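# Put blue foam block, or else cardboard box, in tote

## Task

Look for a blue foam block lying on the room's floor. If one exists, place it into the tote standing near the door; if none exists, place the cardboard box into that tote. The placed item must sit entirely within the tote with nothing sticking out past its rim. The robot must stay upright and level: toppling or being left leaning counts as failure.

## Robot and tools

ROBOT. TidyBot++: a mobile base 0.54 m long, 0.50 m wide and 0.38 m high on four powered casters, carrying a single seven-joint arm with a two-finger gripper. The shoulder sits 0.12 m ahead of the base centre and 0.68 m above the floor. Upper arm 0.42 m, forearm 0.31 m, hand 0.31 m to the hand point (midway between the finger pads). The arm begins folded, hand down, wrist up to 0.08 m ahead of the base front. Cameras: base_camera (on the base, 644x364 image) and wrist_camera (on the hand, looks along it, fisheye 644x476).

FRAMES. Base frame: origin on the floor below the base centre, x forward, y left, z up, metres. Odometry frame: where the base frame was at scene start; base_odometry reports x, y and heading (rad, left positive, -3.142 to 3.142) there, counted from wheel turns, so slip looks like travel and drift of a few cm builds up. base_tilt gives forward and right lean in degrees.

move. One action per call, made of any of base, joints, target, plus optional speeds, cameras, blocking.
- base: an object of offsets from where the base is when the command begins (the last reported state). translate_m: forward positive, -2 to 2 m. strafe_m: left positive, -2 to 2 m. rotate_rad: counter-clockwise from above positive, -6.3 to 6.3 rad. Combined translate and strafe drive one straight line.
- joints: absolute targets by name, radians. joint_1_rad any angle (arm about vertical; positive is clockwise from above, opposite to heading). joint_2_rad -2.249 to 2.249 (shoulder, 0 upright, positive leans forward). joint_3_rad any angle. joint_4_rad -2.579 to 2.579 (elbow, 0 straight; with joint_3_rad at 3.14 negative bends forward). joint_5_rad any angle. joint_6_rad -2.099 to 2.099 (wrist). joint_7_rad any angle (hand roll; hand down, positive is counter-clockwise from above, 1.57 opens fingers left/right). gripper_pos 0 (open) to 1 (closed); pad gap is roughly 85 x (1 - gripper_pos) mm. Any-angle joints take the short way round, so send steps below half a turn.
- target: one list of seven numbers, an absolute hand pose in the base frame: x, y, z in metres then quaternion qw, qx, qy, qz, same convention as the hand_pose line. Alongside it, joints may only contain gripper_pos.
- speeds: caps for this action only: translate_m and strafe_m 0.05 to 0.5 m/s, rotate_rad 0.1 to 1.57 rad/s. For a combined drive give the cap under just one key.
- blocking: true or omitted returns once everything is at rest; false returns after about 0.5 s while motion continues. A later move overrides only what it names.
- cameras: list of base_camera, wrist_camera or all; [] gives no images; an unknown name invalidates the call. Unknown keys make a call invalid; out-of-range numbers get it refused.

wait: seconds from 0 to 10, commands nothing, returns state and images (returns early once moves settle). stop: brakes all running motions and holds them. zoom_image: camera plus region [x0, y0, x1, y1] in pixels of that camera's latest image, origin top-left, at most 504 by 504. finished_scene: scene number (1 or 2); ends the scene, so the object must already be resting in the tote.

RESULTS. hand_pose is the measured hand pose; hand_target is where the joint targets would put it. joint_positions, motor_effort (percent of max, peak in brackets). Status words: done, moving, off_target (came to rest away from target, maybe still pushing), contact_stop and time_out (unrequested stops; later calls in that reply are skipped), not_followed, torque_fault, limit_stop_at_motor_heat. Messages: "joint command not followed" with "cause:" (self-collision check), "pose unreachable", "ARM HIT", MOTOR HOT, OVER-TEMPERATURE FAULT. The pictures line lists the image order; move says done or the worst status; earlier move shows a non-blocking move's state; on_its_own reports unrequested motion. A refused call or unrequested stop cancels your reply's later move, wait and finished_scene calls.

HAND TARGETS. After done the hand is usually within 3 cm; to correct, add (wanted minus hand_pose) to the last target's x, y, z. To hold still, resend hand_target, not hand_pose. Unreachable poses wander up to 10 s then time_out. Low, forward-pointing poses close to the base often miss and can hit the base; no check keeps the arm off the base. Hand down reaches at most about 0.94 m high, lower farther out. Loads make the arm sag; correct it, and never command a loaded joint to its current reading. Closed fingertips reach about 20 mm past the hand point, so keep margin above the floor. gripper_pos 1 reporting done means nothing was grasped; off_target means something stopped the fingers.

CAUTIONS. Avoid drops, releasing a moving object, slams, hard pushes, and heavy force on the gripper (e.g. squeezing hard on something still resting on a surface). Lower the item into the tote gently. Do not drive or turn while the arm is snagged above about 0.6 m, and avoid sideways swings with the arm stretched out or reaching far out over nearby furniture: the robot can tip. Backing off or pulling the arm in rights a lean. Torque limits: joints 1 to 4 104.5 N m, 5 to 7 51.3 N m; exceeding one freezes the arm 10 s. Long holds or stretched poses heat motors; overheating drops the arm for 30 to 60 s. Thinking time lets the simulation run on.

Each tool is called after "Request:" by a JSON object that holds its "api" and its "payload", one argument or row to a line.

## Session

Request:
{"api": "move", "payload": {

}}

Scene clock: 0.00 s.
base_odometry: x=+0.000 y=+0.000 heading=+0.000
base_tilt: forward=+0.8 right=-0.4
base_status: not commanded
joint_positions: joint_1_rad=+0.043 joint_2_rad=-0.340 joint_3_rad=+3.157 joint_4_rad=-2.512 joint_5_rad=-0.017 joint_6_rad=-0.865 joint_7_rad=+1.616 gripper_pos=+0.000
joint_status: not commanded
motor_effort: joint_1_rad=+0 joint_2_rad=-3 joint_3_rad=+2 joint_4_rad=+13 joint_5_rad=+1 joint_6_rad=+2 joint_7_rad=+0
hand_pose: x=+0.2705 y=-0.0029 z=+0.5910 quat_wxyz=(-0.007, +0.999, -0.012, +0.052) (m; base frame)
hand_target: x=+0.2706 y=-0.0029 z=+0.5911 quat_wxyz=(-0.007, +0.999, -0.012, +0.052) (m; base frame)
hand_status: not commanded
pictures: base_camera, wrist_camera
camera_calibration:
wrist_camera: T_world_to_cam=[[-0.0228556, -0.999351, -0.0278446, 0.0218415], [-0.990742, 0.0263691, -0.133169, 0.405849], [0.133817, 0.0245432, -0.990702, 0.684365], [0, 0, 0, 1]] pos_world=[0.311011, -0.00567105, 0.732657]

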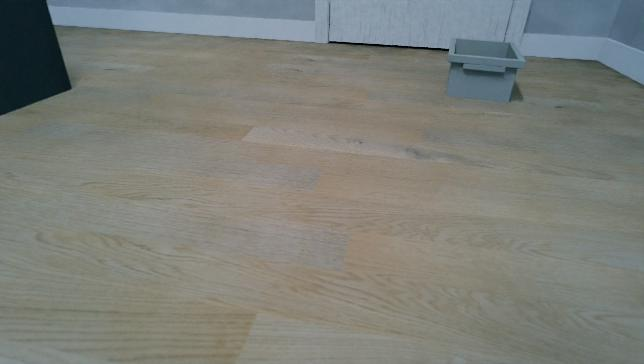

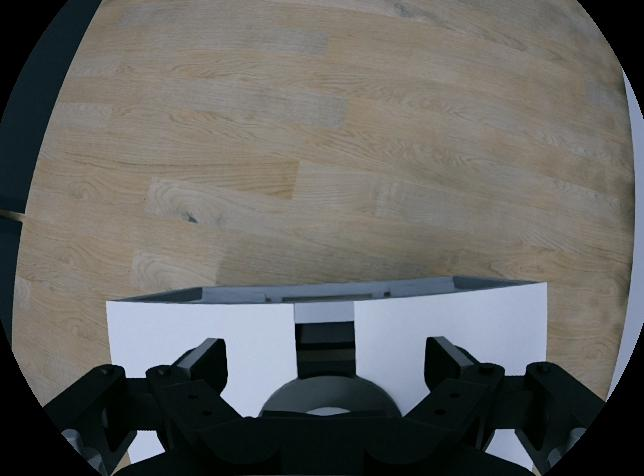

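Request:
{"api": "move", "payload": {
  "joints": {"joint_6_rad":0.35}
}}

Request:
{"api": "move", "payload": {
  "joints": {"joint_1_rad":1.3}
}}

Request:
{"api": "move", "payload": {
  "joints": {"joint_1_rad":2.6}
}}

Request:
{"api": "move", "payload": {
  "joints": {"joint_1_rad":3.7}
}}

Request:
{"api": "move", "payload": {
  "joints": {"joint_1_rad":5.0}
}}

Scene clock: 10.63 s.
move: done
base_odometry: x=+0.000 y=+0.000 heading=+0.000
base_tilt: forward=+0.8 right=-0.4
base_status: not commanded
joint_positions: joint_1_rad=+0.043 joint_2_rad=-0.340 joint_3_rad=+3.157 joint_4_rad=-2.511 joint_5_rad=-0.017 joint_6_rad=+0.291 joint_7_rad=+1.616 gripper_pos=+0.000
joint_status: all done
motor_effort: joint_1_rad=+1(1) joint_2_rad=-7(8) joint_3_rad=+1(2) joint_4_rad=+18(19) joint_5_rad=+0(1) joint_6_rad=+9(10) joint_7_rad=+0(1)
hand_pose: x=+0.5340 y=-0.0247 z=+0.8059 quat_wxyz=(+0.025, +0.808, -0.015, +0.589) (m; base frame)
hand_target: x=+0.5389 y=-0.0253 z=+0.8231 quat_wxyz=(+0.027, +0.790, -0.015, +0.612) (m; base frame)
hand_status: not commanded
pictures: base_camera, wrist_camera
camera_calibration:
wrist_camera: T_world_to_cam=[[-0.0412033, -0.99899, 0.0179384, -0.01495], [-0.278196, -0.00577321, -0.960507, 0.981558], [0.95964, -0.0445665, -0.277677, -0.154765], [0, 0, 0, 1]] pos_world=[0.420968, -0.0161655, 0.900087]

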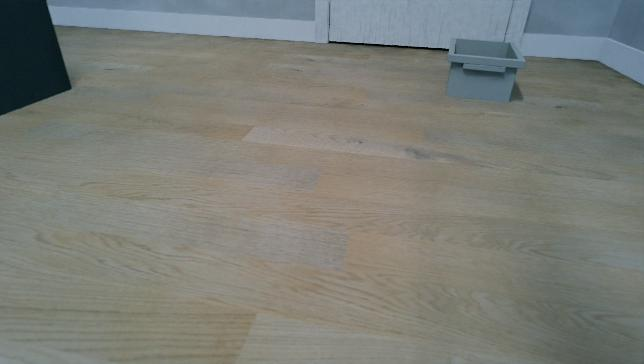

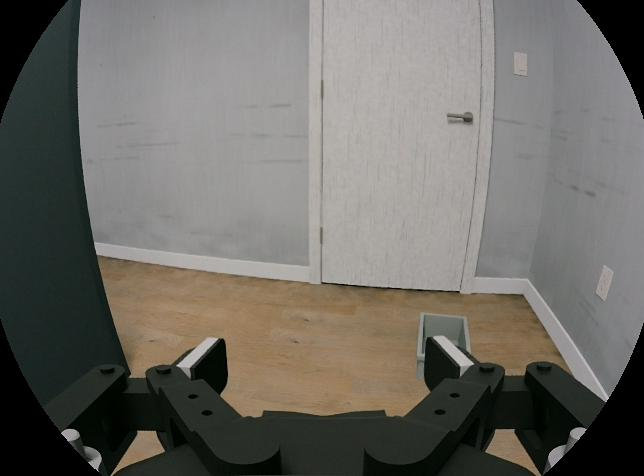

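Scene clock: 13.17 s.
move: done
base_odometry: x=+0.000 y=+0.000 heading=+0.000
base_tilt: forward=+0.8 right=-0.4
base_status: not commanded
joint_positions: joint_1_rad=+1.275 joint_2_rad=-0.340 joint_3_rad=+3.157 joint_4_rad=-2.511 joint_5_rad=-0.017 joint_6_rad=+0.291 joint_7_rad=+1.616 gripper_pos=+0.000
joint_status: all done
motor_effort: joint_1_rad=+0(2) joint_2_rad=-7(8) joint_3_rad=+1(2) joint_4_rad=+18(18) joint_5_rad=+1(1) joint_6_rad=+9(10) joint_7_rad=+0(1)
hand_pose: x=+0.2339 y=-0.3996 z=+0.8061 quat_wxyz=(+0.361, +0.651, -0.478, +0.466) (m; base frame)
hand_target: x=+0.2246 y=-0.4072 z=+0.8231 quat_wxyz=(+0.381, +0.631, -0.476, +0.480) (m; base frame)
hand_status: not commanded
pictures: base_camera, wrist_camera
camera_calibration:
wrist_camera: T_world_to_cam=[[-0.955695, -0.293807, 0.0180133, 0.0938003], [-0.0979546, 0.259726, -0.960701, 0.960297], [0.277582, -0.919902, -0.276999, -0.0743104], [0, 0, 0, 1]] pos_world=[0.204337, -0.290214, 0.900285]

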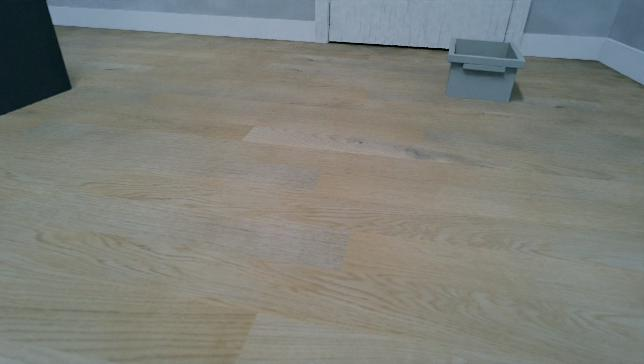

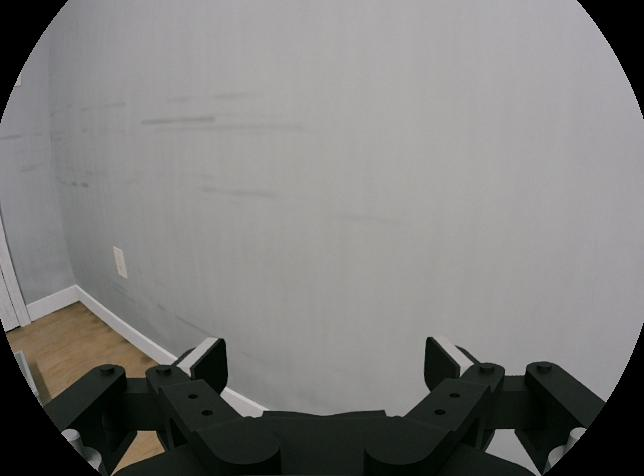

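Scene clock: 15.73 s.
move: done
base_odometry: x=+0.000 y=+0.000 heading=+0.000
base_tilt: forward=+0.8 right=-0.4
base_status: not commanded
joint_positions: joint_1_rad=+2.575 joint_2_rad=-0.340 joint_3_rad=+3.157 joint_4_rad=-2.511 joint_5_rad=-0.017 joint_6_rad=+0.292 joint_7_rad=+1.616 gripper_pos=+0.000
joint_status: all done
motor_effort: joint_1_rad=+0(2) joint_2_rad=-7(8) joint_3_rad=+1(2) joint_4_rad=+18(18) joint_5_rad=+1(1) joint_6_rad=+10(10) joint_7_rad=+0(1)
hand_pose: x=-0.2353 y=-0.2177 z=+0.8062 quat_wxyz=(+0.570, +0.229, -0.775, +0.153) (m; base frame)
hand_target: x=-0.2451 y=-0.2107 z=+0.8231 quat_wxyz=(+0.594, +0.214, -0.761, +0.151) (m; base frame)
hand_status: not commanded
pictures: base_camera, wrist_camera
camera_calibration:
wrist_camera: T_world_to_cam=[[-0.538743, 0.842278, 0.0179926, 0.0441617], [0.223896, 0.163734, -0.960761, 0.921971], [-0.812174, -0.513575, -0.276793, 0.0552243], [0, 0, 0, 1]] pos_world=[-0.137782, -0.159792, 0.900285]

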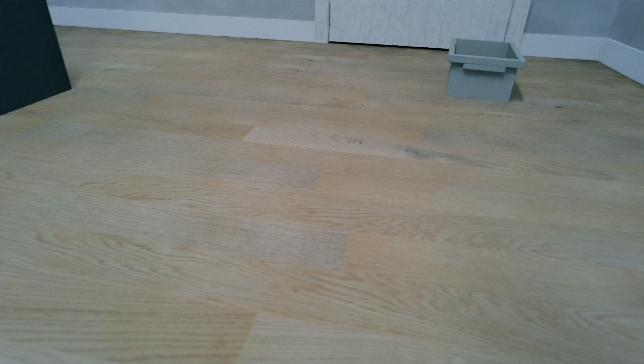

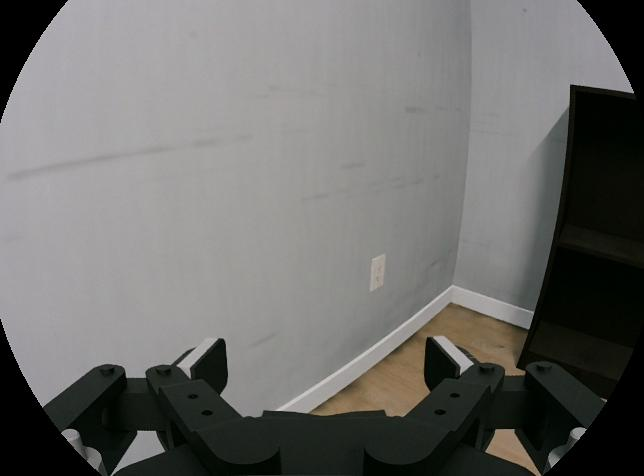

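Scene clock: 18.10 s.
move: done
base_odometry: x=+0.000 y=+0.000 heading=+0.000
base_tilt: forward=+0.8 right=-0.4
base_status: not commanded
joint_positions: joint_1_rad=+3.675 joint_2_rad=-0.340 joint_3_rad=+3.157 joint_4_rad=-2.511 joint_5_rad=-0.017 joint_6_rad=+0.292 joint_7_rad=+1.616 gripper_pos=+0.000
joint_status: all done
motor_effort: joint_1_rad=+0(2) joint_2_rad=-7(8) joint_3_rad=+1(2) joint_4_rad=+18(18) joint_5_rad=+1(1) joint_6_rad=+9(11) joint_7_rad=-1(1)
hand_pose: x=-0.2357 y=+0.2171 z=+0.8062 quat_wxyz=(+0.566, -0.210, -0.780, -0.167) (m; base frame)
hand_target: x=-0.2339 y=+0.2289 z=+0.8231 quat_wxyz=(+0.585, -0.215, -0.760, -0.182) (m; base frame)
hand_status: not commanded
pictures: base_camera, wrist_camera
camera_calibration:
wrist_camera: T_world_to_cam=[[0.506322, 0.862156, 0.0180132, -0.0801844], [0.247384, -0.125208, -0.960794, 0.919177], [-0.826099, 0.490927, -0.276679, 0.0567468], [0, 0, 0, 1]] pos_world=[-0.139912, 0.156361, 0.900284]

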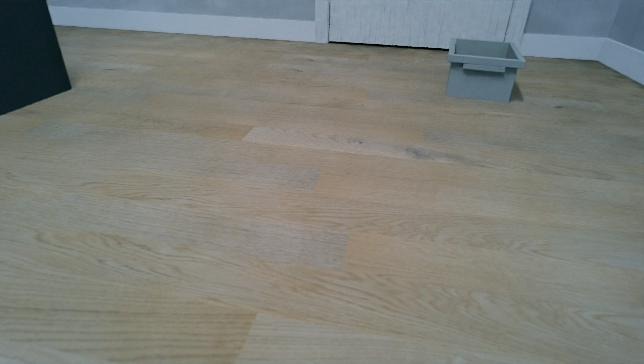

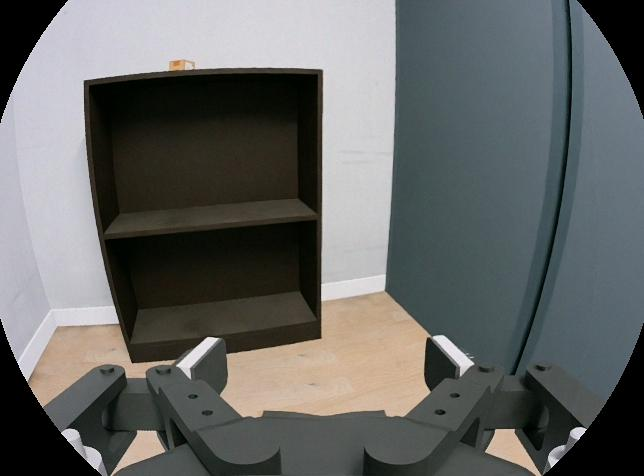

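Scene clock: 20.67 s.
move: done
base_odometry: x=+0.000 y=+0.000 heading=+0.000
base_tilt: forward=+0.8 right=-0.4
base_status: not commanded
joint_positions: joint_1_rad=+4.975 joint_2_rad=-0.340 joint_3_rad=+3.157 joint_4_rad=-2.511 joint_5_rad=-0.017 joint_6_rad=+0.292 joint_7_rad=+1.616 gripper_pos=+0.000
joint_status: all done
motor_effort: joint_1_rad=+0(2) joint_2_rad=-8(8) joint_3_rad=+1(2) joint_4_rad=+18(19) joint_5_rad=+0(1) joint_6_rad=+10(10) joint_7_rad=+0(1)
hand_pose: x=+0.2332 y=+0.3999 z=+0.8062 quat_wxyz=(+0.349, -0.639, -0.494, -0.476) (m; base frame)
hand_target: x=+0.2451 y=+0.4013 z=+0.8231 quat_wxyz=(+0.356, -0.632, -0.475, -0.499) (m; base frame)
hand_status: not commanded
pictures: base_camera, wrist_camera
camera_calibration:
wrist_camera: T_world_to_cam=[[0.966214, -0.257112, 0.0180115, -0.134966], [-0.0544114, -0.271784, -0.960819, 0.955076], [0.251933, 0.927376, -0.276591, -0.0715935], [0, 0, 0, 1]] pos_world=[0.200409, 0.291267, 0.900284]

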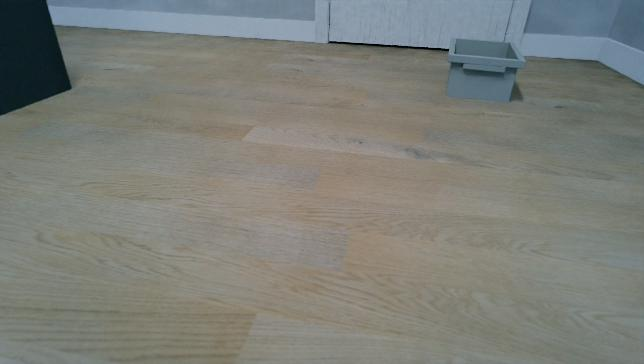

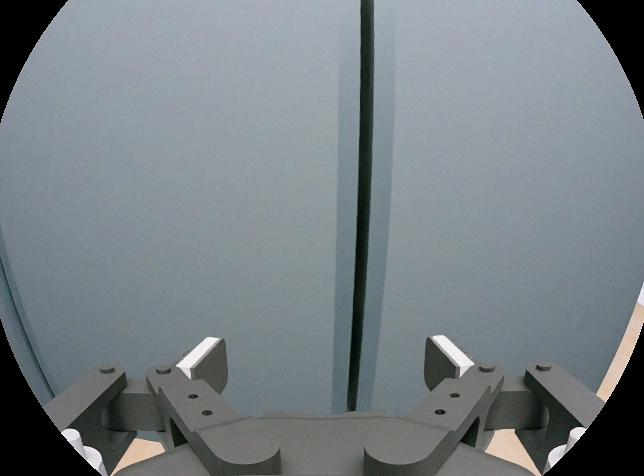

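Request:
{"api": "move", "payload": {
  "joints": {"joint_1_rad":6.28},
  "cameras": []
}}

Request:
{"api": "move", "payload": {
  "base": {"translate_m":1.0},
  "joints": {"joint_1_rad":5.7}
}}

Request:
{"api": "move", "payload": {
  "joints": {"joint_1_rad":4.9},
  "cameras": ["wrist_camera"]
}}

Scene clock: 40.23 s.
move: done
base_odometry: x=+0.000 y=+0.000 heading=+0.000
base_tilt: forward=+0.8 right=-0.4
base_status: not commanded
joint_positions: joint_1_rad=+6.255 joint_2_rad=-0.340 joint_3_rad=+3.157 joint_4_rad=-2.511 joint_5_rad=-0.017 joint_6_rad=+0.292 joint_7_rad=+1.616 gripper_pos=+0.000
joint_status: all done
motor_effort: joint_1_rad=+0(1) joint_2_rad=-7(8) joint_3_rad=+2(2) joint_4_rad=+18(18) joint_5_rad=+1(1) joint_6_rad=+9(10) joint_7_rad=-1(1)
hand_pose: x=+0.5348 y=+0.0052 z=+0.8063 quat_wxyz=(-0.004, -0.807, -0.014, -0.590) (m; base frame)
hand_target: x=+0.5396 y=-0.0058 z=+0.8231 quat_wxyz=(-0.013, -0.790, -0.004, -0.613) (m; base frame)
hand_status: not commanded
pictures: none
No camera images: "cameras" was empty.

Scene clock: 43.60 s.
move: done
base_odometry: x=+1.000 y=+0.000 heading=+0.000
base_tilt: forward=+0.9 right=-0.4
base_status: done
joint_positions: joint_1_rad=+5.725 joint_2_rad=-0.341 joint_3_rad=+3.157 joint_4_rad=-2.511 joint_5_rad=-0.017 joint_6_rad=+0.294 joint_7_rad=+1.616 gripper_pos=+0.000
joint_status: all done
motor_effort: joint_1_rad=+1(1) joint_2_rad=-7(9) joint_3_rad=+1(2) joint_4_rad=+18(19) joint_5_rad=+1(1) joint_6_rad=+9(10) joint_7_rad=+0(2)
hand_pose: x=+0.4753 y=+0.2145 z=+0.8072 quat_wxyz=(+0.151, -0.775, -0.225, -0.571) (m; base frame)
hand_target: x=+0.4740 y=+0.2257 z=+0.8231 quat_wxyz=(+0.163, -0.756, -0.230, -0.591) (m; base frame)
hand_status: not commanded
pictures: base_camera, wrist_camera
camera_calibration:
wrist_camera: T_world_to_cam=[[0.531158, -0.847079, 0.0181064, -0.0832021], [-0.222821, -0.160273, -0.961594, 0.975604], [0.817449, 0.506724, -0.273878, -0.141176], [0, 0, 0, 1]] pos_world=[0.376983, 0.157422, 0.900976]

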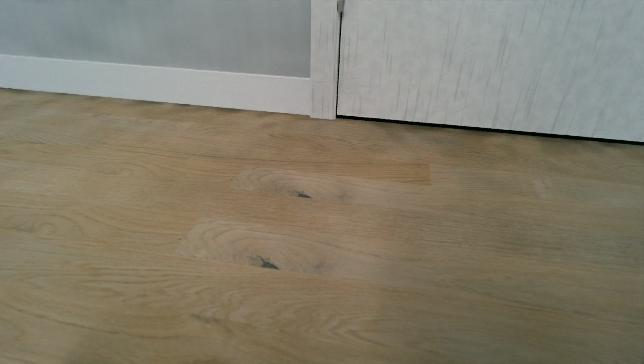

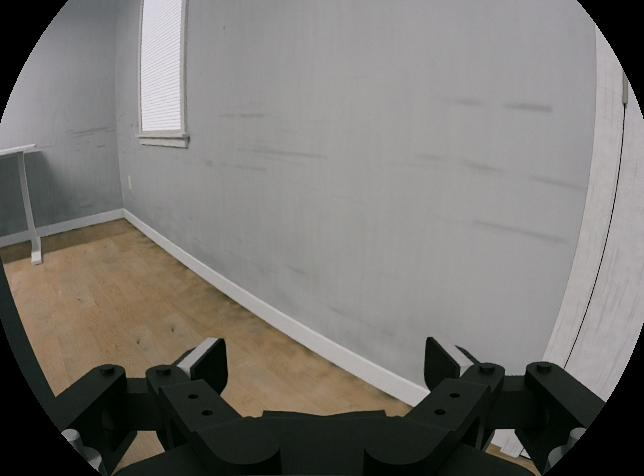

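Scene clock: 45.67 s.
move: done
base_odometry: x=+1.000 y=+0.000 heading=+0.000
base_tilt: forward=+0.8 right=-0.4
base_status: not commanded
joint_positions: joint_1_rad=+4.925 joint_2_rad=-0.341 joint_3_rad=+3.157 joint_4_rad=-2.511 joint_5_rad=-0.017 joint_6_rad=+0.294 joint_7_rad=+1.616 gripper_pos=+0.000
joint_status: all done
motor_effort: joint_1_rad=+0(2) joint_2_rad=-7(8) joint_3_rad=+1(2) joint_4_rad=+18(18) joint_5_rad=+1(1) joint_6_rad=+10(10) joint_7_rad=+0(1)
hand_pose: x=+0.2134 y=+0.4050 z=+0.8072 quat_wxyz=(+0.361, -0.626, -0.509, -0.468) (m; base frame)
hand_target: x=+0.2044 y=+0.4119 z=+0.8231 quat_wxyz=(+0.380, -0.607, -0.506, -0.480) (m; base frame)
hand_status: not commanded
pictures: wrist_camera
camera_calibration:
wrist_camera: T_world_to_cam=[[0.977661, -0.209413, 0.0180125, -0.136274], [-0.040435, -0.271485, -0.961593, 0.953916], [0.20626, 0.939384, -0.273888, -0.068485], [0, 0, 0, 1]] pos_world=[0.185927, 0.294771, 0.900976]

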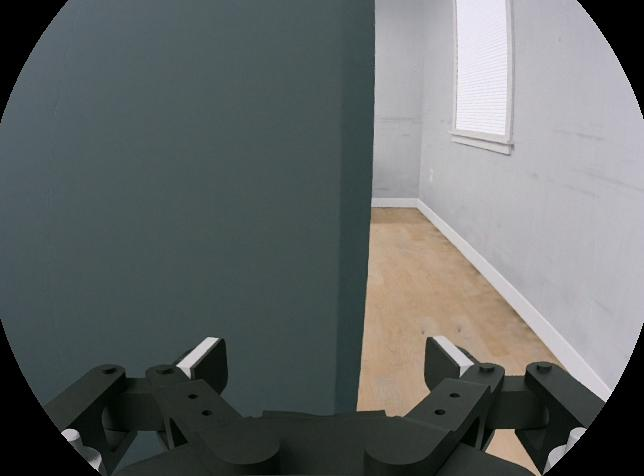

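Request:
{"api": "move", "payload": {
  "base": {"rotate_rad":1.571},
  "joints": {"joint_1_rad":6.28},
  "cameras": []
}}

Request:
{"api": "move", "payload": {
  "base": {"strafe_m":-0.74}
}}

Scene clock: 66.83 s.
move: done
base_odometry: x=+1.000 y=+0.000 heading=+1.571
base_tilt: forward=+0.8 right=-0.4
base_status: done
joint_positions: joint_1_rad=+6.255 joint_2_rad=-0.341 joint_3_rad=+3.157 joint_4_rad=-2.511 joint_5_rad=-0.017 joint_6_rad=+0.294 joint_7_rad=+1.616 gripper_pos=+0.000
joint_status: all done
motor_effort: joint_1_rad=+0(2) joint_2_rad=-7(8) joint_3_rad=+1(2) joint_4_rad=+18(19) joint_5_rad=+1(1) joint_6_rad=+9(10) joint_7_rad=+0(1)
hand_pose: x=+0.5349 y=+0.0050 z=+0.8072 quat_wxyz=(-0.004, -0.807, -0.014, -0.591) (m; base frame)
hand_target: x=+0.5396 y=-0.0058 z=+0.8231 quat_wxyz=(-0.013, -0.790, -0.004, -0.613) (m; base frame)
hand_status: not commanded
pictures: none
No camera images: "cameras" was empty.

Scene clock: 69.67 s.
move: done
base_odometry: x=+1.740 y=+0.000 heading=+1.571
base_tilt: forward=+0.8 right=-0.4
base_status: done
joint_positions: joint_1_rad=+6.257 joint_2_rad=-0.341 joint_3_rad=+3.157 joint_4_rad=-2.511 joint_5_rad=-0.017 joint_6_rad=+0.294 joint_7_rad=+1.616 gripper_pos=+0.000
joint_status: not commanded
motor_effort: joint_1_rad=+1(1) joint_2_rad=-7(8) joint_3_rad=+1(3) joint_4_rad=+18(19) joint_5_rad=+1(1) joint_6_rad=+10(10) joint_7_rad=+0(1)
hand_pose: x=+0.5349 y=+0.0044 z=+0.8072 quat_wxyz=(-0.005, -0.807, -0.014, -0.591) (m; base frame)
hand_target: x=+0.5396 y=-0.0058 z=+0.8231 quat_wxyz=(-0.013, -0.790, -0.004, -0.613) (m; base frame)
hand_status: not commanded
pictures: base_camera, wrist_camera
camera_calibration:
wrist_camera: T_world_to_cam=[[0.0287215, -0.999424, 0.0180888, -0.0234575], [-0.273306, -0.0252584, -0.961595, 0.981608], [0.961498, 0.0226747, -0.273874, -0.158314], [0, 0, 0, 1]] pos_world=[0.421172, 0.00493955, 0.900976]

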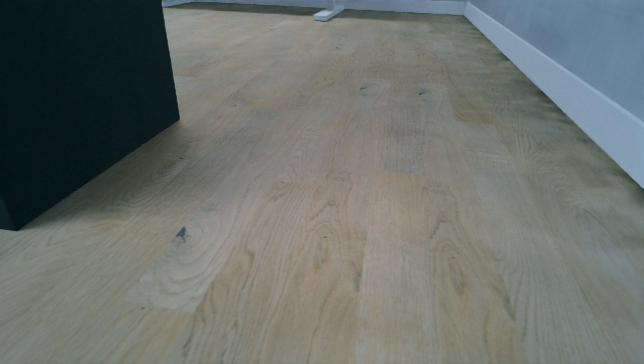

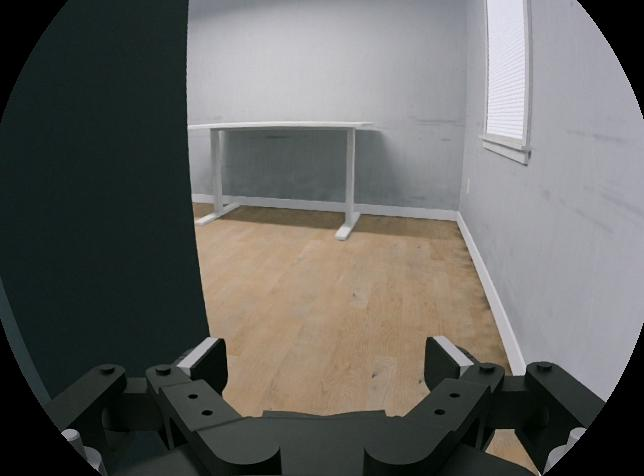

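Request:
{"api": "move", "payload": {
  "base": {"rotate_rad":-0.26},
  "cameras": ["base_camera"]
}}

Request:
{"api": "move", "payload": {
  "base": {"translate_m":1.2, "strafe_m":0.04}
}}

Request:
{"api": "move", "payload": {
  "joints": {"joint_1_rad":5.3}
}}

Scene clock: 82.57 s.
move: done
base_odometry: x=+1.740 y=+0.000 heading=+1.311
base_tilt: forward=+0.8 right=-0.4
base_status: done
joint_positions: joint_1_rad=+6.261 joint_2_rad=-0.341 joint_3_rad=+3.157 joint_4_rad=-2.511 joint_5_rad=-0.017 joint_6_rad=+0.294 joint_7_rad=+1.616 gripper_pos=+0.000
joint_status: not commanded
motor_effort: joint_1_rad=+0(1) joint_2_rad=-7(8) joint_3_rad=+2(2) joint_4_rad=+18(18) joint_5_rad=+1(1) joint_6_rad=+10(10) joint_7_rad=+0(1)
hand_pose: x=+0.5349 y=+0.0023 z=+0.8072 quat_wxyz=(-0.006, -0.807, -0.012, -0.591) (m; base frame)
hand_target: x=+0.5396 y=-0.0058 z=+0.8231 quat_wxyz=(-0.013, -0.790, -0.004, -0.613) (m; base frame)
hand_status: not commanded
pictures: base_camera

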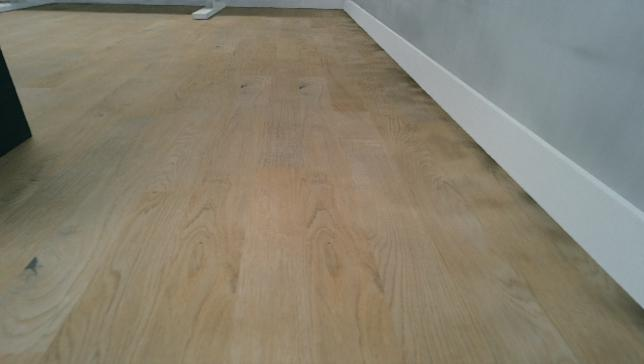

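Scene clock: 86.27 s.
move: done
base_odometry: x=+2.010 y=+1.170 heading=+1.311
base_tilt: forward=+0.8 right=-0.4
base_status: done
joint_positions: joint_1_rad=+6.261 joint_2_rad=-0.341 joint_3_rad=+3.157 joint_4_rad=-2.511 joint_5_rad=-0.017 joint_6_rad=+0.295 joint_7_rad=+1.616 gripper_pos=+0.000
joint_status: not commanded
motor_effort: joint_1_rad=+0(1) joint_2_rad=-7(9) joint_3_rad=+1(2) joint_4_rad=+18(19) joint_5_rad=+1(1) joint_6_rad=+10(10) joint_7_rad=-1(1)
hand_pose: x=+0.5350 y=+0.0023 z=+0.8077 quat_wxyz=(-0.006, -0.806, -0.012, -0.592) (m; base frame)
hand_target: x=+0.5396 y=-0.0058 z=+0.8231 quat_wxyz=(-0.013, -0.790, -0.004, -0.613) (m; base frame)
hand_status: not commanded
pictures: base_camera, wrist_camera
camera_calibration:
wrist_camera: T_world_to_cam=[[0.0236404, -0.999559, 0.0179616, -0.0226926], [-0.272032, -0.0237204, -0.961996, 0.981677], [0.961998, 0.0178558, -0.272473, -0.159663], [0, 0, 0, 1]] pos_world=[0.42118, 0.00345402, 0.901272]

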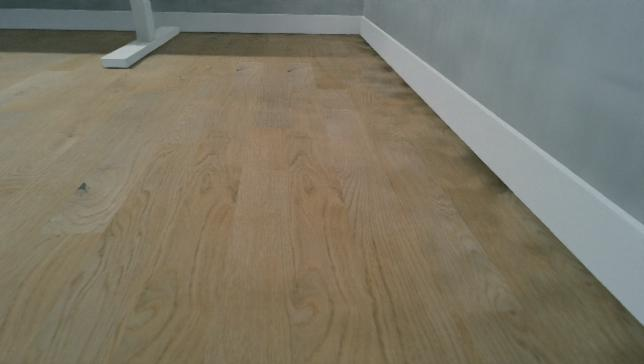

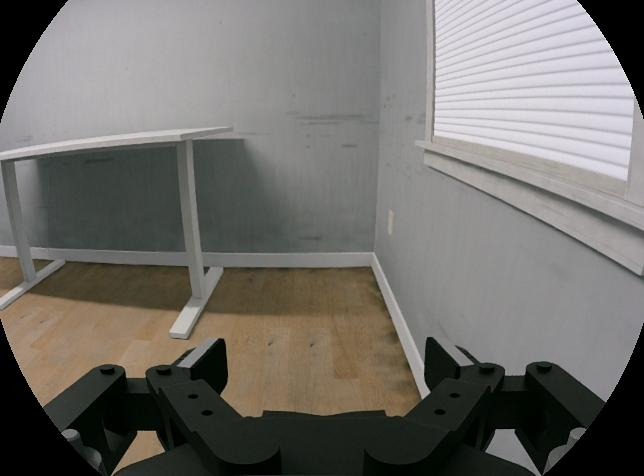

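Scene clock: 88.53 s.
move: done
base_odometry: x=+2.010 y=+1.170 heading=+1.311
base_tilt: forward=+0.8 right=-0.4
base_status: not commanded
joint_positions: joint_1_rad=+5.325 joint_2_rad=-0.341 joint_3_rad=+3.157 joint_4_rad=-2.511 joint_5_rad=-0.017 joint_6_rad=+0.295 joint_7_rad=+1.616 gripper_pos=+0.000
joint_status: all done
motor_effort: joint_1_rad=+0(3) joint_2_rad=-8(8) joint_3_rad=+1(2) joint_4_rad=+18(18) joint_5_rad=+1(1) joint_6_rad=+10(10) joint_7_rad=-1(1)
hand_pose: x=+0.3638 y=+0.3363 z=+0.8077 quat_wxyz=(+0.261, -0.714, -0.374, -0.531) (m; base frame)
hand_target: x=+0.3581 y=+0.3461 z=+0.8231 quat_wxyz=(+0.277, -0.696, -0.375, -0.546) (m; base frame)
hand_status: not commanded
pictures: base_camera, wrist_camera
camera_calibration:
wrist_camera: T_world_to_cam=[[0.818822, -0.573766, 0.0179866, -0.117358], [-0.14221, -0.233105, -0.961997, 0.966224], [0.556154, 0.785147, -0.272466, -0.111364], [0, 0, 0, 1]] pos_world=[0.295437, 0.245332, 0.901272]

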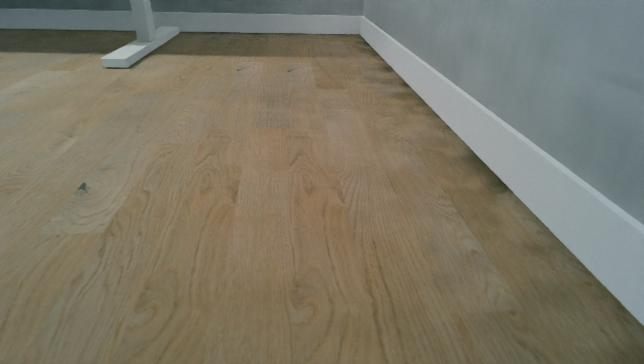

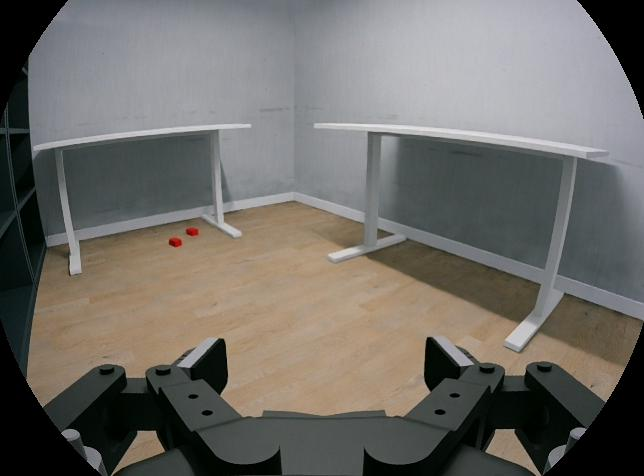

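Request:
{"api": "move", "payload": {
  "joints": {"joint_1_rad":4.5}
}}

Request:
{"api": "zoom_image", "payload": {
  "camera": "wrist_camera",
  "region": [100, 150, 604, 400]
}}

Scene clock: 96.10 s.
move: done
base_odometry: x=+2.010 y=+1.170 heading=+1.311
base_tilt: forward=+0.8 right=-0.4
base_status: not commanded
joint_positions: joint_1_rad=+4.525 joint_2_rad=-0.341 joint_3_rad=+3.157 joint_4_rad=-2.511 joint_5_rad=-0.017 joint_6_rad=+0.295 joint_7_rad=+1.616 gripper_pos=+0.000
joint_status: all done
motor_effort: joint_1_rad=+1(2) joint_2_rad=-7(8) joint_3_rad=+1(2) joint_4_rad=+18(19) joint_5_rad=+1(1) joint_6_rad=+10(11) joint_7_rad=-1(1)
hand_pose: x=+0.0483 y=+0.4099 z=+0.8077 quat_wxyz=(+0.447, -0.512, -0.623, -0.387) (m; base frame)
hand_target: x=+0.0373 y=+0.4126 z=+0.8231 quat_wxyz=(+0.468, -0.495, -0.616, -0.395) (m; base frame)
hand_status: not commanded
pictures: base_camera, wrist_camera
camera_calibration:
wrist_camera: T_world_to_cam=[[0.98208, 0.187602, 0.0180029, -0.136783], [0.068148, -0.264434, -0.961993, 0.941193], [-0.175711, 0.945981, -0.27248, -0.0242629], [0, 0, 0, 1]] pos_world=[0.0659279, 0.297496, 0.901272]

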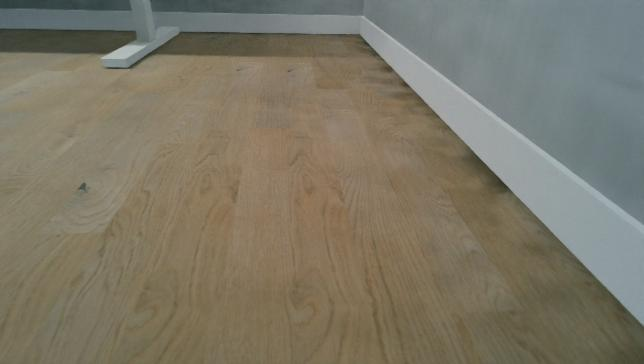

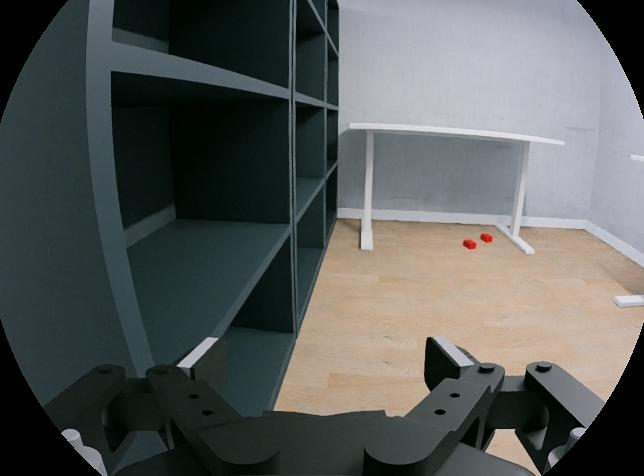

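Scaled by 1.000.

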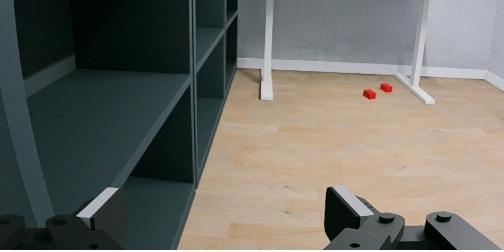

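Request:
{"api": "move", "payload": {
  "base": {"rotate_rad":1.2},
  "joints": {"joint_1_rad":5.9}
}}

Scene clock: 106.77 s.
move: done
base_odometry: x=+2.010 y=+1.170 heading=+2.511
base_tilt: forward=+0.8 right=-0.4
base_status: done
joint_positions: joint_1_rad=+5.875 joint_2_rad=-0.341 joint_3_rad=+3.157 joint_4_rad=-2.511 joint_5_rad=-0.017 joint_6_rad=+0.295 joint_7_rad=+1.616 gripper_pos=+0.000
joint_status: all done
motor_effort: joint_1_rad=+1(2) joint_2_rad=-7(8) joint_3_rad=+1(3) joint_4_rad=+18(19) joint_5_rad=+1(1) joint_6_rad=+9(10) joint_7_rad=-1(1)
hand_pose: x=+0.5034 y=+0.1589 z=+0.8077 quat_wxyz=(+0.108, -0.789, -0.166, -0.582) (m; base frame)
hand_target: x=+0.5117 y=+0.1506 z=+0.8231 quat_wxyz=(+0.103, -0.775, -0.153, -0.604) (m; base frame)
hand_status: not commanded
pictures: base_camera, wrist_camera
camera_calibration:
wrist_camera: T_world_to_cam=[[0.398604, -0.916948, 0.0179459, -0.0672833], [-0.243039, -0.124478, -0.961996, 0.978223], [0.884334, 0.379094, -0.272472, -0.150409], [0, 0, 0, 1]] pos_world=[0.397578, 0.117091, 0.901272]

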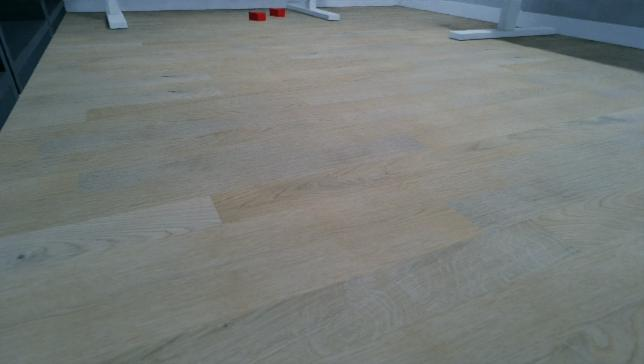

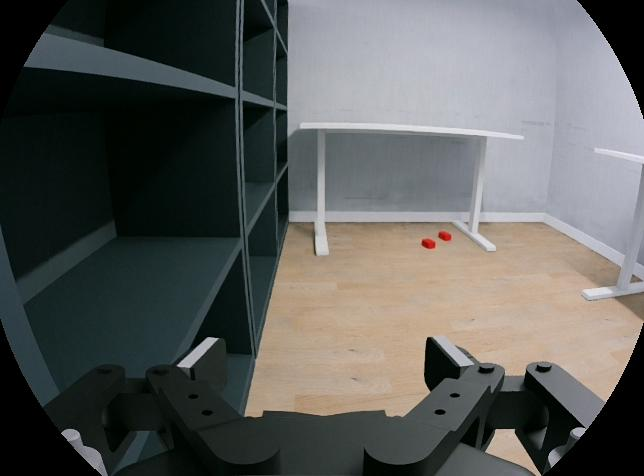

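Request:
{"api": "move", "payload": {
  "joints": {"joint_1_rad":6.28,"joint_6_rad":-0.8},
  "cameras": []
}}

Request:
{"api": "move", "payload": {
  "base": {"rotate_rad":1.94},
  "cameras": ["base_camera"]
}}

Request:
{"api": "move", "payload": {
  "base": {"translate_m":0.95},
  "joints": {"joint_6_rad":0.1}
}}

Scene clock: 117.23 s.
move: done
base_odometry: x=+2.010 y=+1.170 heading=+2.511
base_tilt: forward=+0.8 right=-0.4
base_status: not commanded
joint_positions: joint_1_rad=+6.254 joint_2_rad=-0.341 joint_3_rad=+3.157 joint_4_rad=-2.511 joint_5_rad=-0.017 joint_6_rad=-0.742 joint_7_rad=+1.616 gripper_pos=+0.000
joint_status: all done
motor_effort: joint_1_rad=+0(2) joint_2_rad=-4(7) joint_3_rad=+1(2) joint_4_rad=+14(18) joint_5_rad=+1(1) joint_6_rad=+3(10) joint_7_rad=+0(1)
hand_pose: x=+0.3087 y=+0.0081 z=+0.5979 quat_wxyz=(+0.007, -0.993, -0.024, -0.115) (m; base frame)
hand_target: x=+0.2906 y=+0.0037 z=+0.5939 quat_wxyz=(+0.007, -0.996, -0.011, -0.085) (m; base frame)
hand_status: not commanded
pictures: none
No camera images: "cameras" was empty.

Scene clock: 119.77 s.
move: done
base_odometry: x=+2.010 y=+1.170 heading=-1.833
base_tilt: forward=+0.8 right=-0.4
base_status: done
joint_positions: joint_1_rad=+6.256 joint_2_rad=-0.341 joint_3_rad=+3.157 joint_4_rad=-2.511 joint_5_rad=-0.017 joint_6_rad=-0.745 joint_7_rad=+1.616 gripper_pos=+0.000
joint_status: not commanded
motor_effort: joint_1_rad=+0(1) joint_2_rad=-3(4) joint_3_rad=+1(2) joint_4_rad=+15(15) joint_5_rad=+0(1) joint_6_rad=+3(4) joint_7_rad=+0(2)
hand_pose: x=+0.3078 y=+0.0077 z=+0.5977 quat_wxyz=(+0.007, -0.993, -0.023, -0.113) (m; base frame)
hand_target: x=+0.2906 y=+0.0037 z=+0.5939 quat_wxyz=(+0.007, -0.996, -0.011, -0.085) (m; base frame)
hand_status: not commanded
pictures: base_camera

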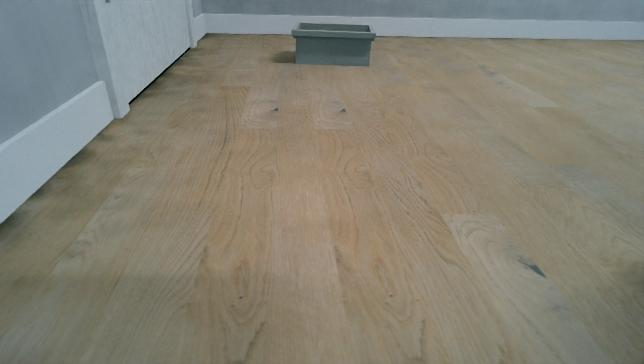

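Scene clock: 122.97 s.
move: done
base_odometry: x=+1.764 y=+0.252 heading=-1.832
base_tilt: forward=+0.8 right=-0.4
base_status: done
joint_positions: joint_1_rad=+6.256 joint_2_rad=-0.341 joint_3_rad=+3.157 joint_4_rad=-2.514 joint_5_rad=-0.017 joint_6_rad=+0.046 joint_7_rad=+1.616 gripper_pos=+0.000
joint_status: all done
motor_effort: joint_1_rad=+0(1) joint_2_rad=-7(9) joint_3_rad=+1(2) joint_4_rad=+18(18) joint_5_rad=+0(1) joint_6_rad=+9(9) joint_7_rad=+0(1)
hand_pose: x=+0.5019 y=+0.0056 z=+0.7359 quat_wxyz=(-0.002, -0.874, -0.016, -0.486) (m; base frame)
hand_target: x=+0.5111 y=-0.0038 z=+0.7509 quat_wxyz=(-0.008, -0.860, -0.006, -0.509) (m; base frame)
hand_status: not commanded
pictures: base_camera, wrist_camera
camera_calibration:
wrist_camera: T_world_to_cam=[[0.0370224, -0.999259, 0.0104993, -0.0185184], [-0.502902, -0.0277095, -0.863899, 0.947411], [0.86355, 0.0267035, -0.503555, 0.0719879], [0, 0, 0, 1]] pos_world=[0.414975, 0.00582526, 0.854912]

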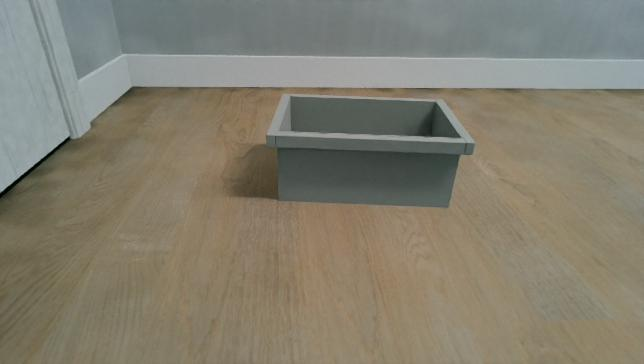

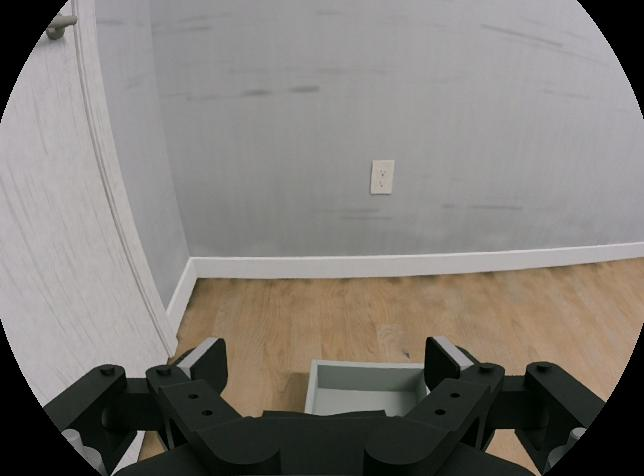

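Request:
{"api": "move", "payload": {
  "base": {"rotate_rad":-1.569},
  "joints": {"joint_6_rad":0.45},
  "cameras": []
}}

Request:
{"api": "move", "payload": {
  "base": {"translate_m":1.7,"strafe_m":0.55}
}}

Request:
{"api": "zoom_image", "payload": {
  "camera": "wrist_camera",
  "region": [220, 20, 420, 170]
}}

Scene clock: 158.63 s.
move: done
base_odometry: x=+1.764 y=+0.252 heading=+2.882
base_tilt: forward=+0.8 right=-0.4
base_status: done
joint_positions: joint_1_rad=+6.261 joint_2_rad=-0.341 joint_3_rad=+3.157 joint_4_rad=-2.508 joint_5_rad=-0.017 joint_6_rad=+0.396 joint_7_rad=+1.616 gripper_pos=+0.000
joint_status: all done
motor_effort: joint_1_rad=+1(2) joint_2_rad=-8(8) joint_3_rad=+1(2) joint_4_rad=+18(20) joint_5_rad=+1(1) joint_6_rad=+10(11) joint_7_rad=+0(1)
hand_pose: x=+0.5436 y=+0.0016 z=+0.8397 quat_wxyz=(-0.007, -0.774, -0.010, -0.633) (m; base frame)
hand_target: x=+0.5458 y=-0.0065 z=+0.8536 quat_wxyz=(-0.014, -0.759, -0.003, -0.651) (m; base frame)
hand_status: not commanded
pictures: none
No camera images: "cameras" was empty.

Scene clock: 163.57 s.
move: done
base_odometry: x=-0.021 y=+0.157 heading=+2.882
base_tilt: forward=+0.9 right=-0.4
base_status: done
joint_positions: joint_1_rad=+6.261 joint_2_rad=-0.341 joint_3_rad=+3.157 joint_4_rad=-2.508 joint_5_rad=-0.017 joint_6_rad=+0.396 joint_7_rad=+1.616 gripper_pos=+0.000
joint_status: not commanded
motor_effort: joint_1_rad=+0(1) joint_2_rad=-8(10) joint_3_rad=+1(2) joint_4_rad=+18(19) joint_5_rad=+1(1) joint_6_rad=+10(10) joint_7_rad=+0(1)
hand_pose: x=+0.5436 y=+0.0016 z=+0.8399 quat_wxyz=(-0.007, -0.774, -0.010, -0.633) (m; base frame)
hand_target: x=+0.5458 y=-0.0065 z=+0.8536 quat_wxyz=(-0.014, -0.759, -0.003, -0.651) (m; base frame)
hand_status: not commanded
pictures: base_camera, wrist_camera
camera_calibration:
wrist_camera: T_world_to_cam=[[0.0195202, -0.999601, 0.020415, -0.023956], [-0.170301, -0.0234447, -0.985113, 0.979075], [0.985199, 0.0157529, -0.170691, -0.257218], [0, 0, 0, 1]] pos_world=[0.420616, 0.00305959, 0.921084]

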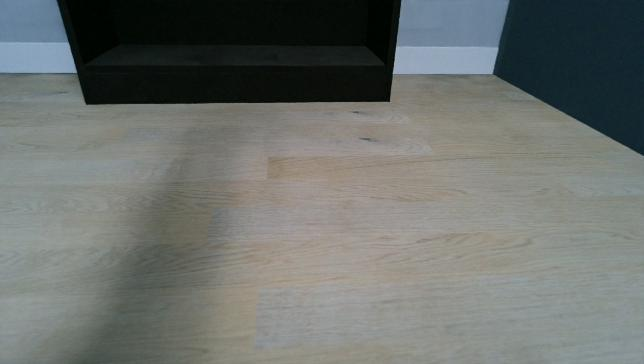

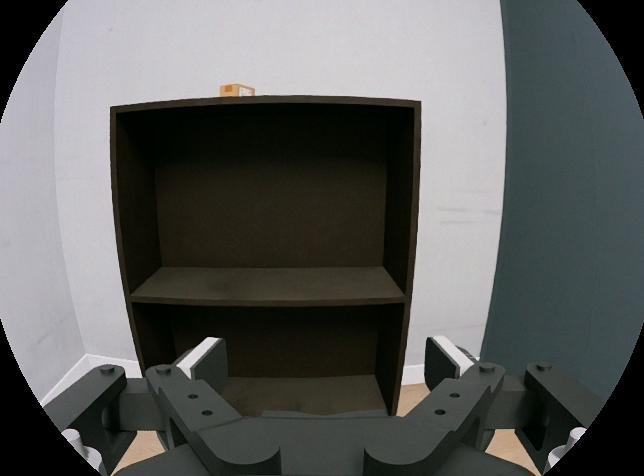

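Scaled by 2.520.

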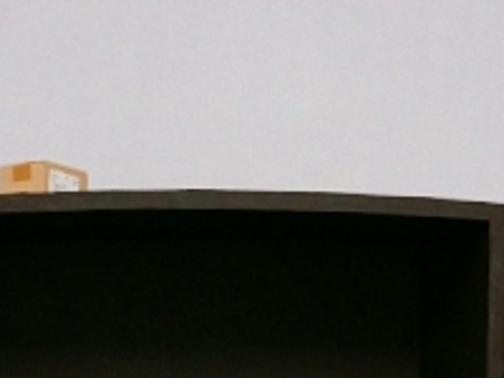

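Request:
{"api": "move", "payload": {
  "base": {"strafe_m":0.22,"translate_m":0.2},
  "target": [0.5,0,1.2,0,0.819,0,0.574]
}}

Request:
{"api": "zoom_image", "payload": {
  "camera": "wrist_camera",
  "region": [220, 120, 420, 270]
}}

Scene clock: 181.57 s.
move: done
base_odometry: x=-0.271 y=-0.004 heading=+2.882
base_tilt: forward=+0.8 right=-0.4
base_status: done
joint_positions: joint_1_rad=+6.261 joint_2_rad=-0.330 joint_3_rad=+3.156 joint_4_rad=-1.106 joint_5_rad=-0.017 joint_6_rad=-1.090 joint_7_rad=+1.616 gripper_pos=+0.000
joint_status: not commanded
motor_effort: joint_1_rad=+0(1) joint_2_rad=-6(13) joint_3_rad=+1(3) joint_4_rad=+17(22) joint_5_rad=+0(1) joint_6_rad=+9(11) joint_7_rad=+0(1)
hand_pose: x=+0.5006 y=+0.0070 z=+1.2141 quat_wxyz=(-0.001, -0.803, -0.021, -0.596) (m; base frame)
hand_target: x=+0.5000 y=+0.0000 z=+1.1999 quat_wxyz=(+0.000, -0.819, +0.000, -0.574) (m; base frame)
hand_status: done (0.016 m and 4.0 deg from the pose sent, 0.363 m and 8.6 deg at the start)
pictures: base_camera, wrist_camera
camera_calibration:
wrist_camera: T_world_to_cam=[[0.0461738, -0.998713, 0.0209896, -0.0395545], [-0.261189, -0.0323513, -0.964746, 1.36132], [0.964183, 0.0390638, -0.262346, -0.029428], [0, 0, 0, 1]] pos_world=[0.385762, 0.00568659, 1.30644]

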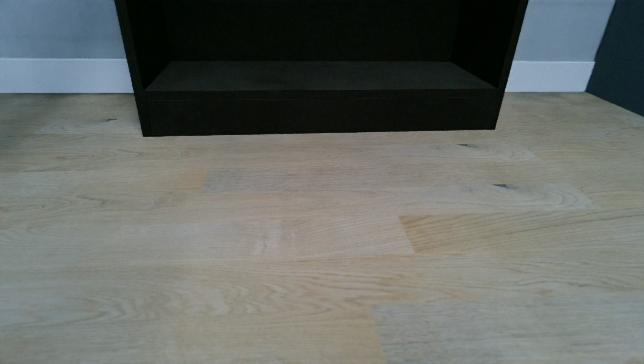

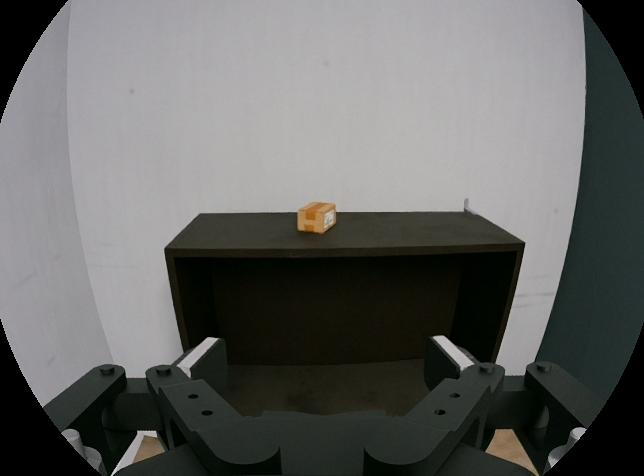

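Scaled by 2.520.

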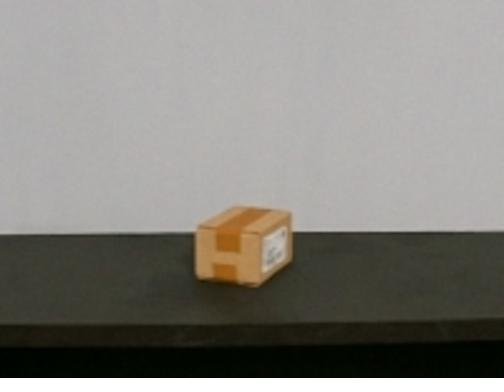

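Request:
{"api": "move", "payload": {
  "base": {"translate_m":0.43},
  "cameras": []
}}

Request:
{"api": "move", "payload": {
  "target": [0.56,0.08,1.2,0.0795,0.855,-0.138,0.4935]
}}

Request:
{"api": "zoom_image", "payload": {
  "camera": "wrist_camera",
  "region": [170, 170, 470, 400]
}}

Scene clock: 206.53 s.
move: done
base_odometry: x=-0.687 y=+0.106 heading=+2.882
base_tilt: forward=+0.8 right=-0.4
base_status: done
joint_positions: joint_1_rad=+6.261 joint_2_rad=-0.314 joint_3_rad=+3.155 joint_4_rad=-1.104 joint_5_rad=-0.017 joint_6_rad=-1.093 joint_7_rad=+1.616 gripper_pos=+0.000
joint_status: not commanded
motor_effort: joint_1_rad=+0(1) joint_2_rad=-6(10) joint_3_rad=+1(2) joint_4_rad=+17(18) joint_5_rad=+1(1) joint_6_rad=+9(10) joint_7_rad=+0(1)
hand_pose: x=+0.5087 y=+0.0072 z=+1.2078 quat_wxyz=(+0.000, -0.808, -0.022, -0.589) (m; base frame)
hand_target: x=+0.5000 y=+0.0000 z=+1.1999 quat_wxyz=(+0.000, -0.819, +0.000, -0.574) (m; base frame)
hand_status: not commanded
pictures: none
No camera images: "cameras" was empty.

Scene clock: 208.93 s.
move: done
base_odometry: x=-0.687 y=+0.106 heading=+2.882
base_tilt: forward=+0.8 right=-0.4
base_status: not commanded
joint_positions: joint_1_rad=+5.526 joint_2_rad=+0.148 joint_3_rad=+3.236 joint_4_rad=-0.455 joint_5_rad=+0.739 joint_6_rad=-1.672 joint_7_rad=+1.134 gripper_pos=+0.000
joint_status: not commanded
motor_effort: joint_1_rad=+0(1) joint_2_rad=-19(20) joint_3_rad=+2(2) joint_4_rad=+12(17) joint_5_rad=+4(4) joint_6_rad=+8(10) joint_7_rad=+0(1)
hand_pose: x=+0.5666 y=+0.0962 z=+1.2041 quat_wxyz=(-0.064, -0.859, +0.085, -0.501) (m; base frame)
hand_target: x=+0.5600 y=+0.0800 z=+1.2000 quat_wxyz=(-0.079, -0.855, +0.138, -0.494) (m; base frame)
hand_status: done (0.018 m and 6.4 deg from the pose sent, 0.089 m and 23.8 deg at the start)
pictures: base_camera, wrist_camera
camera_calibration:
wrist_camera: T_world_to_cam=[[-0.199185, -0.979814, 0.01705, 0.188677], [-0.458901, 0.0778882, -0.885067, 1.37736], [0.865873, -0.184116, -0.465151, 0.222159], [0, 0, 0, 1]] pos_world=[0.47729, 0.118491, 1.31917]

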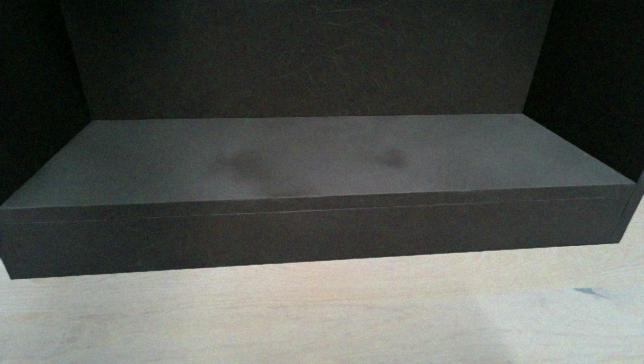

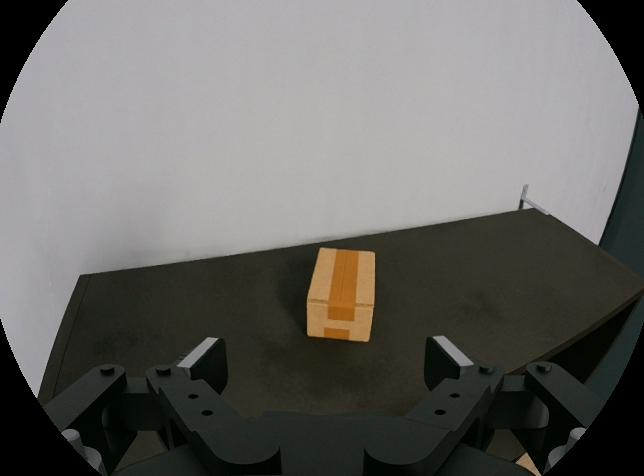

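Scaled by 1.680.

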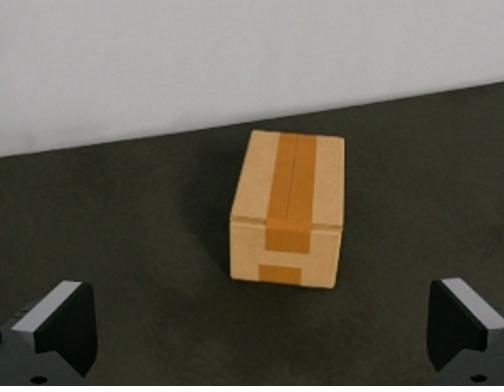

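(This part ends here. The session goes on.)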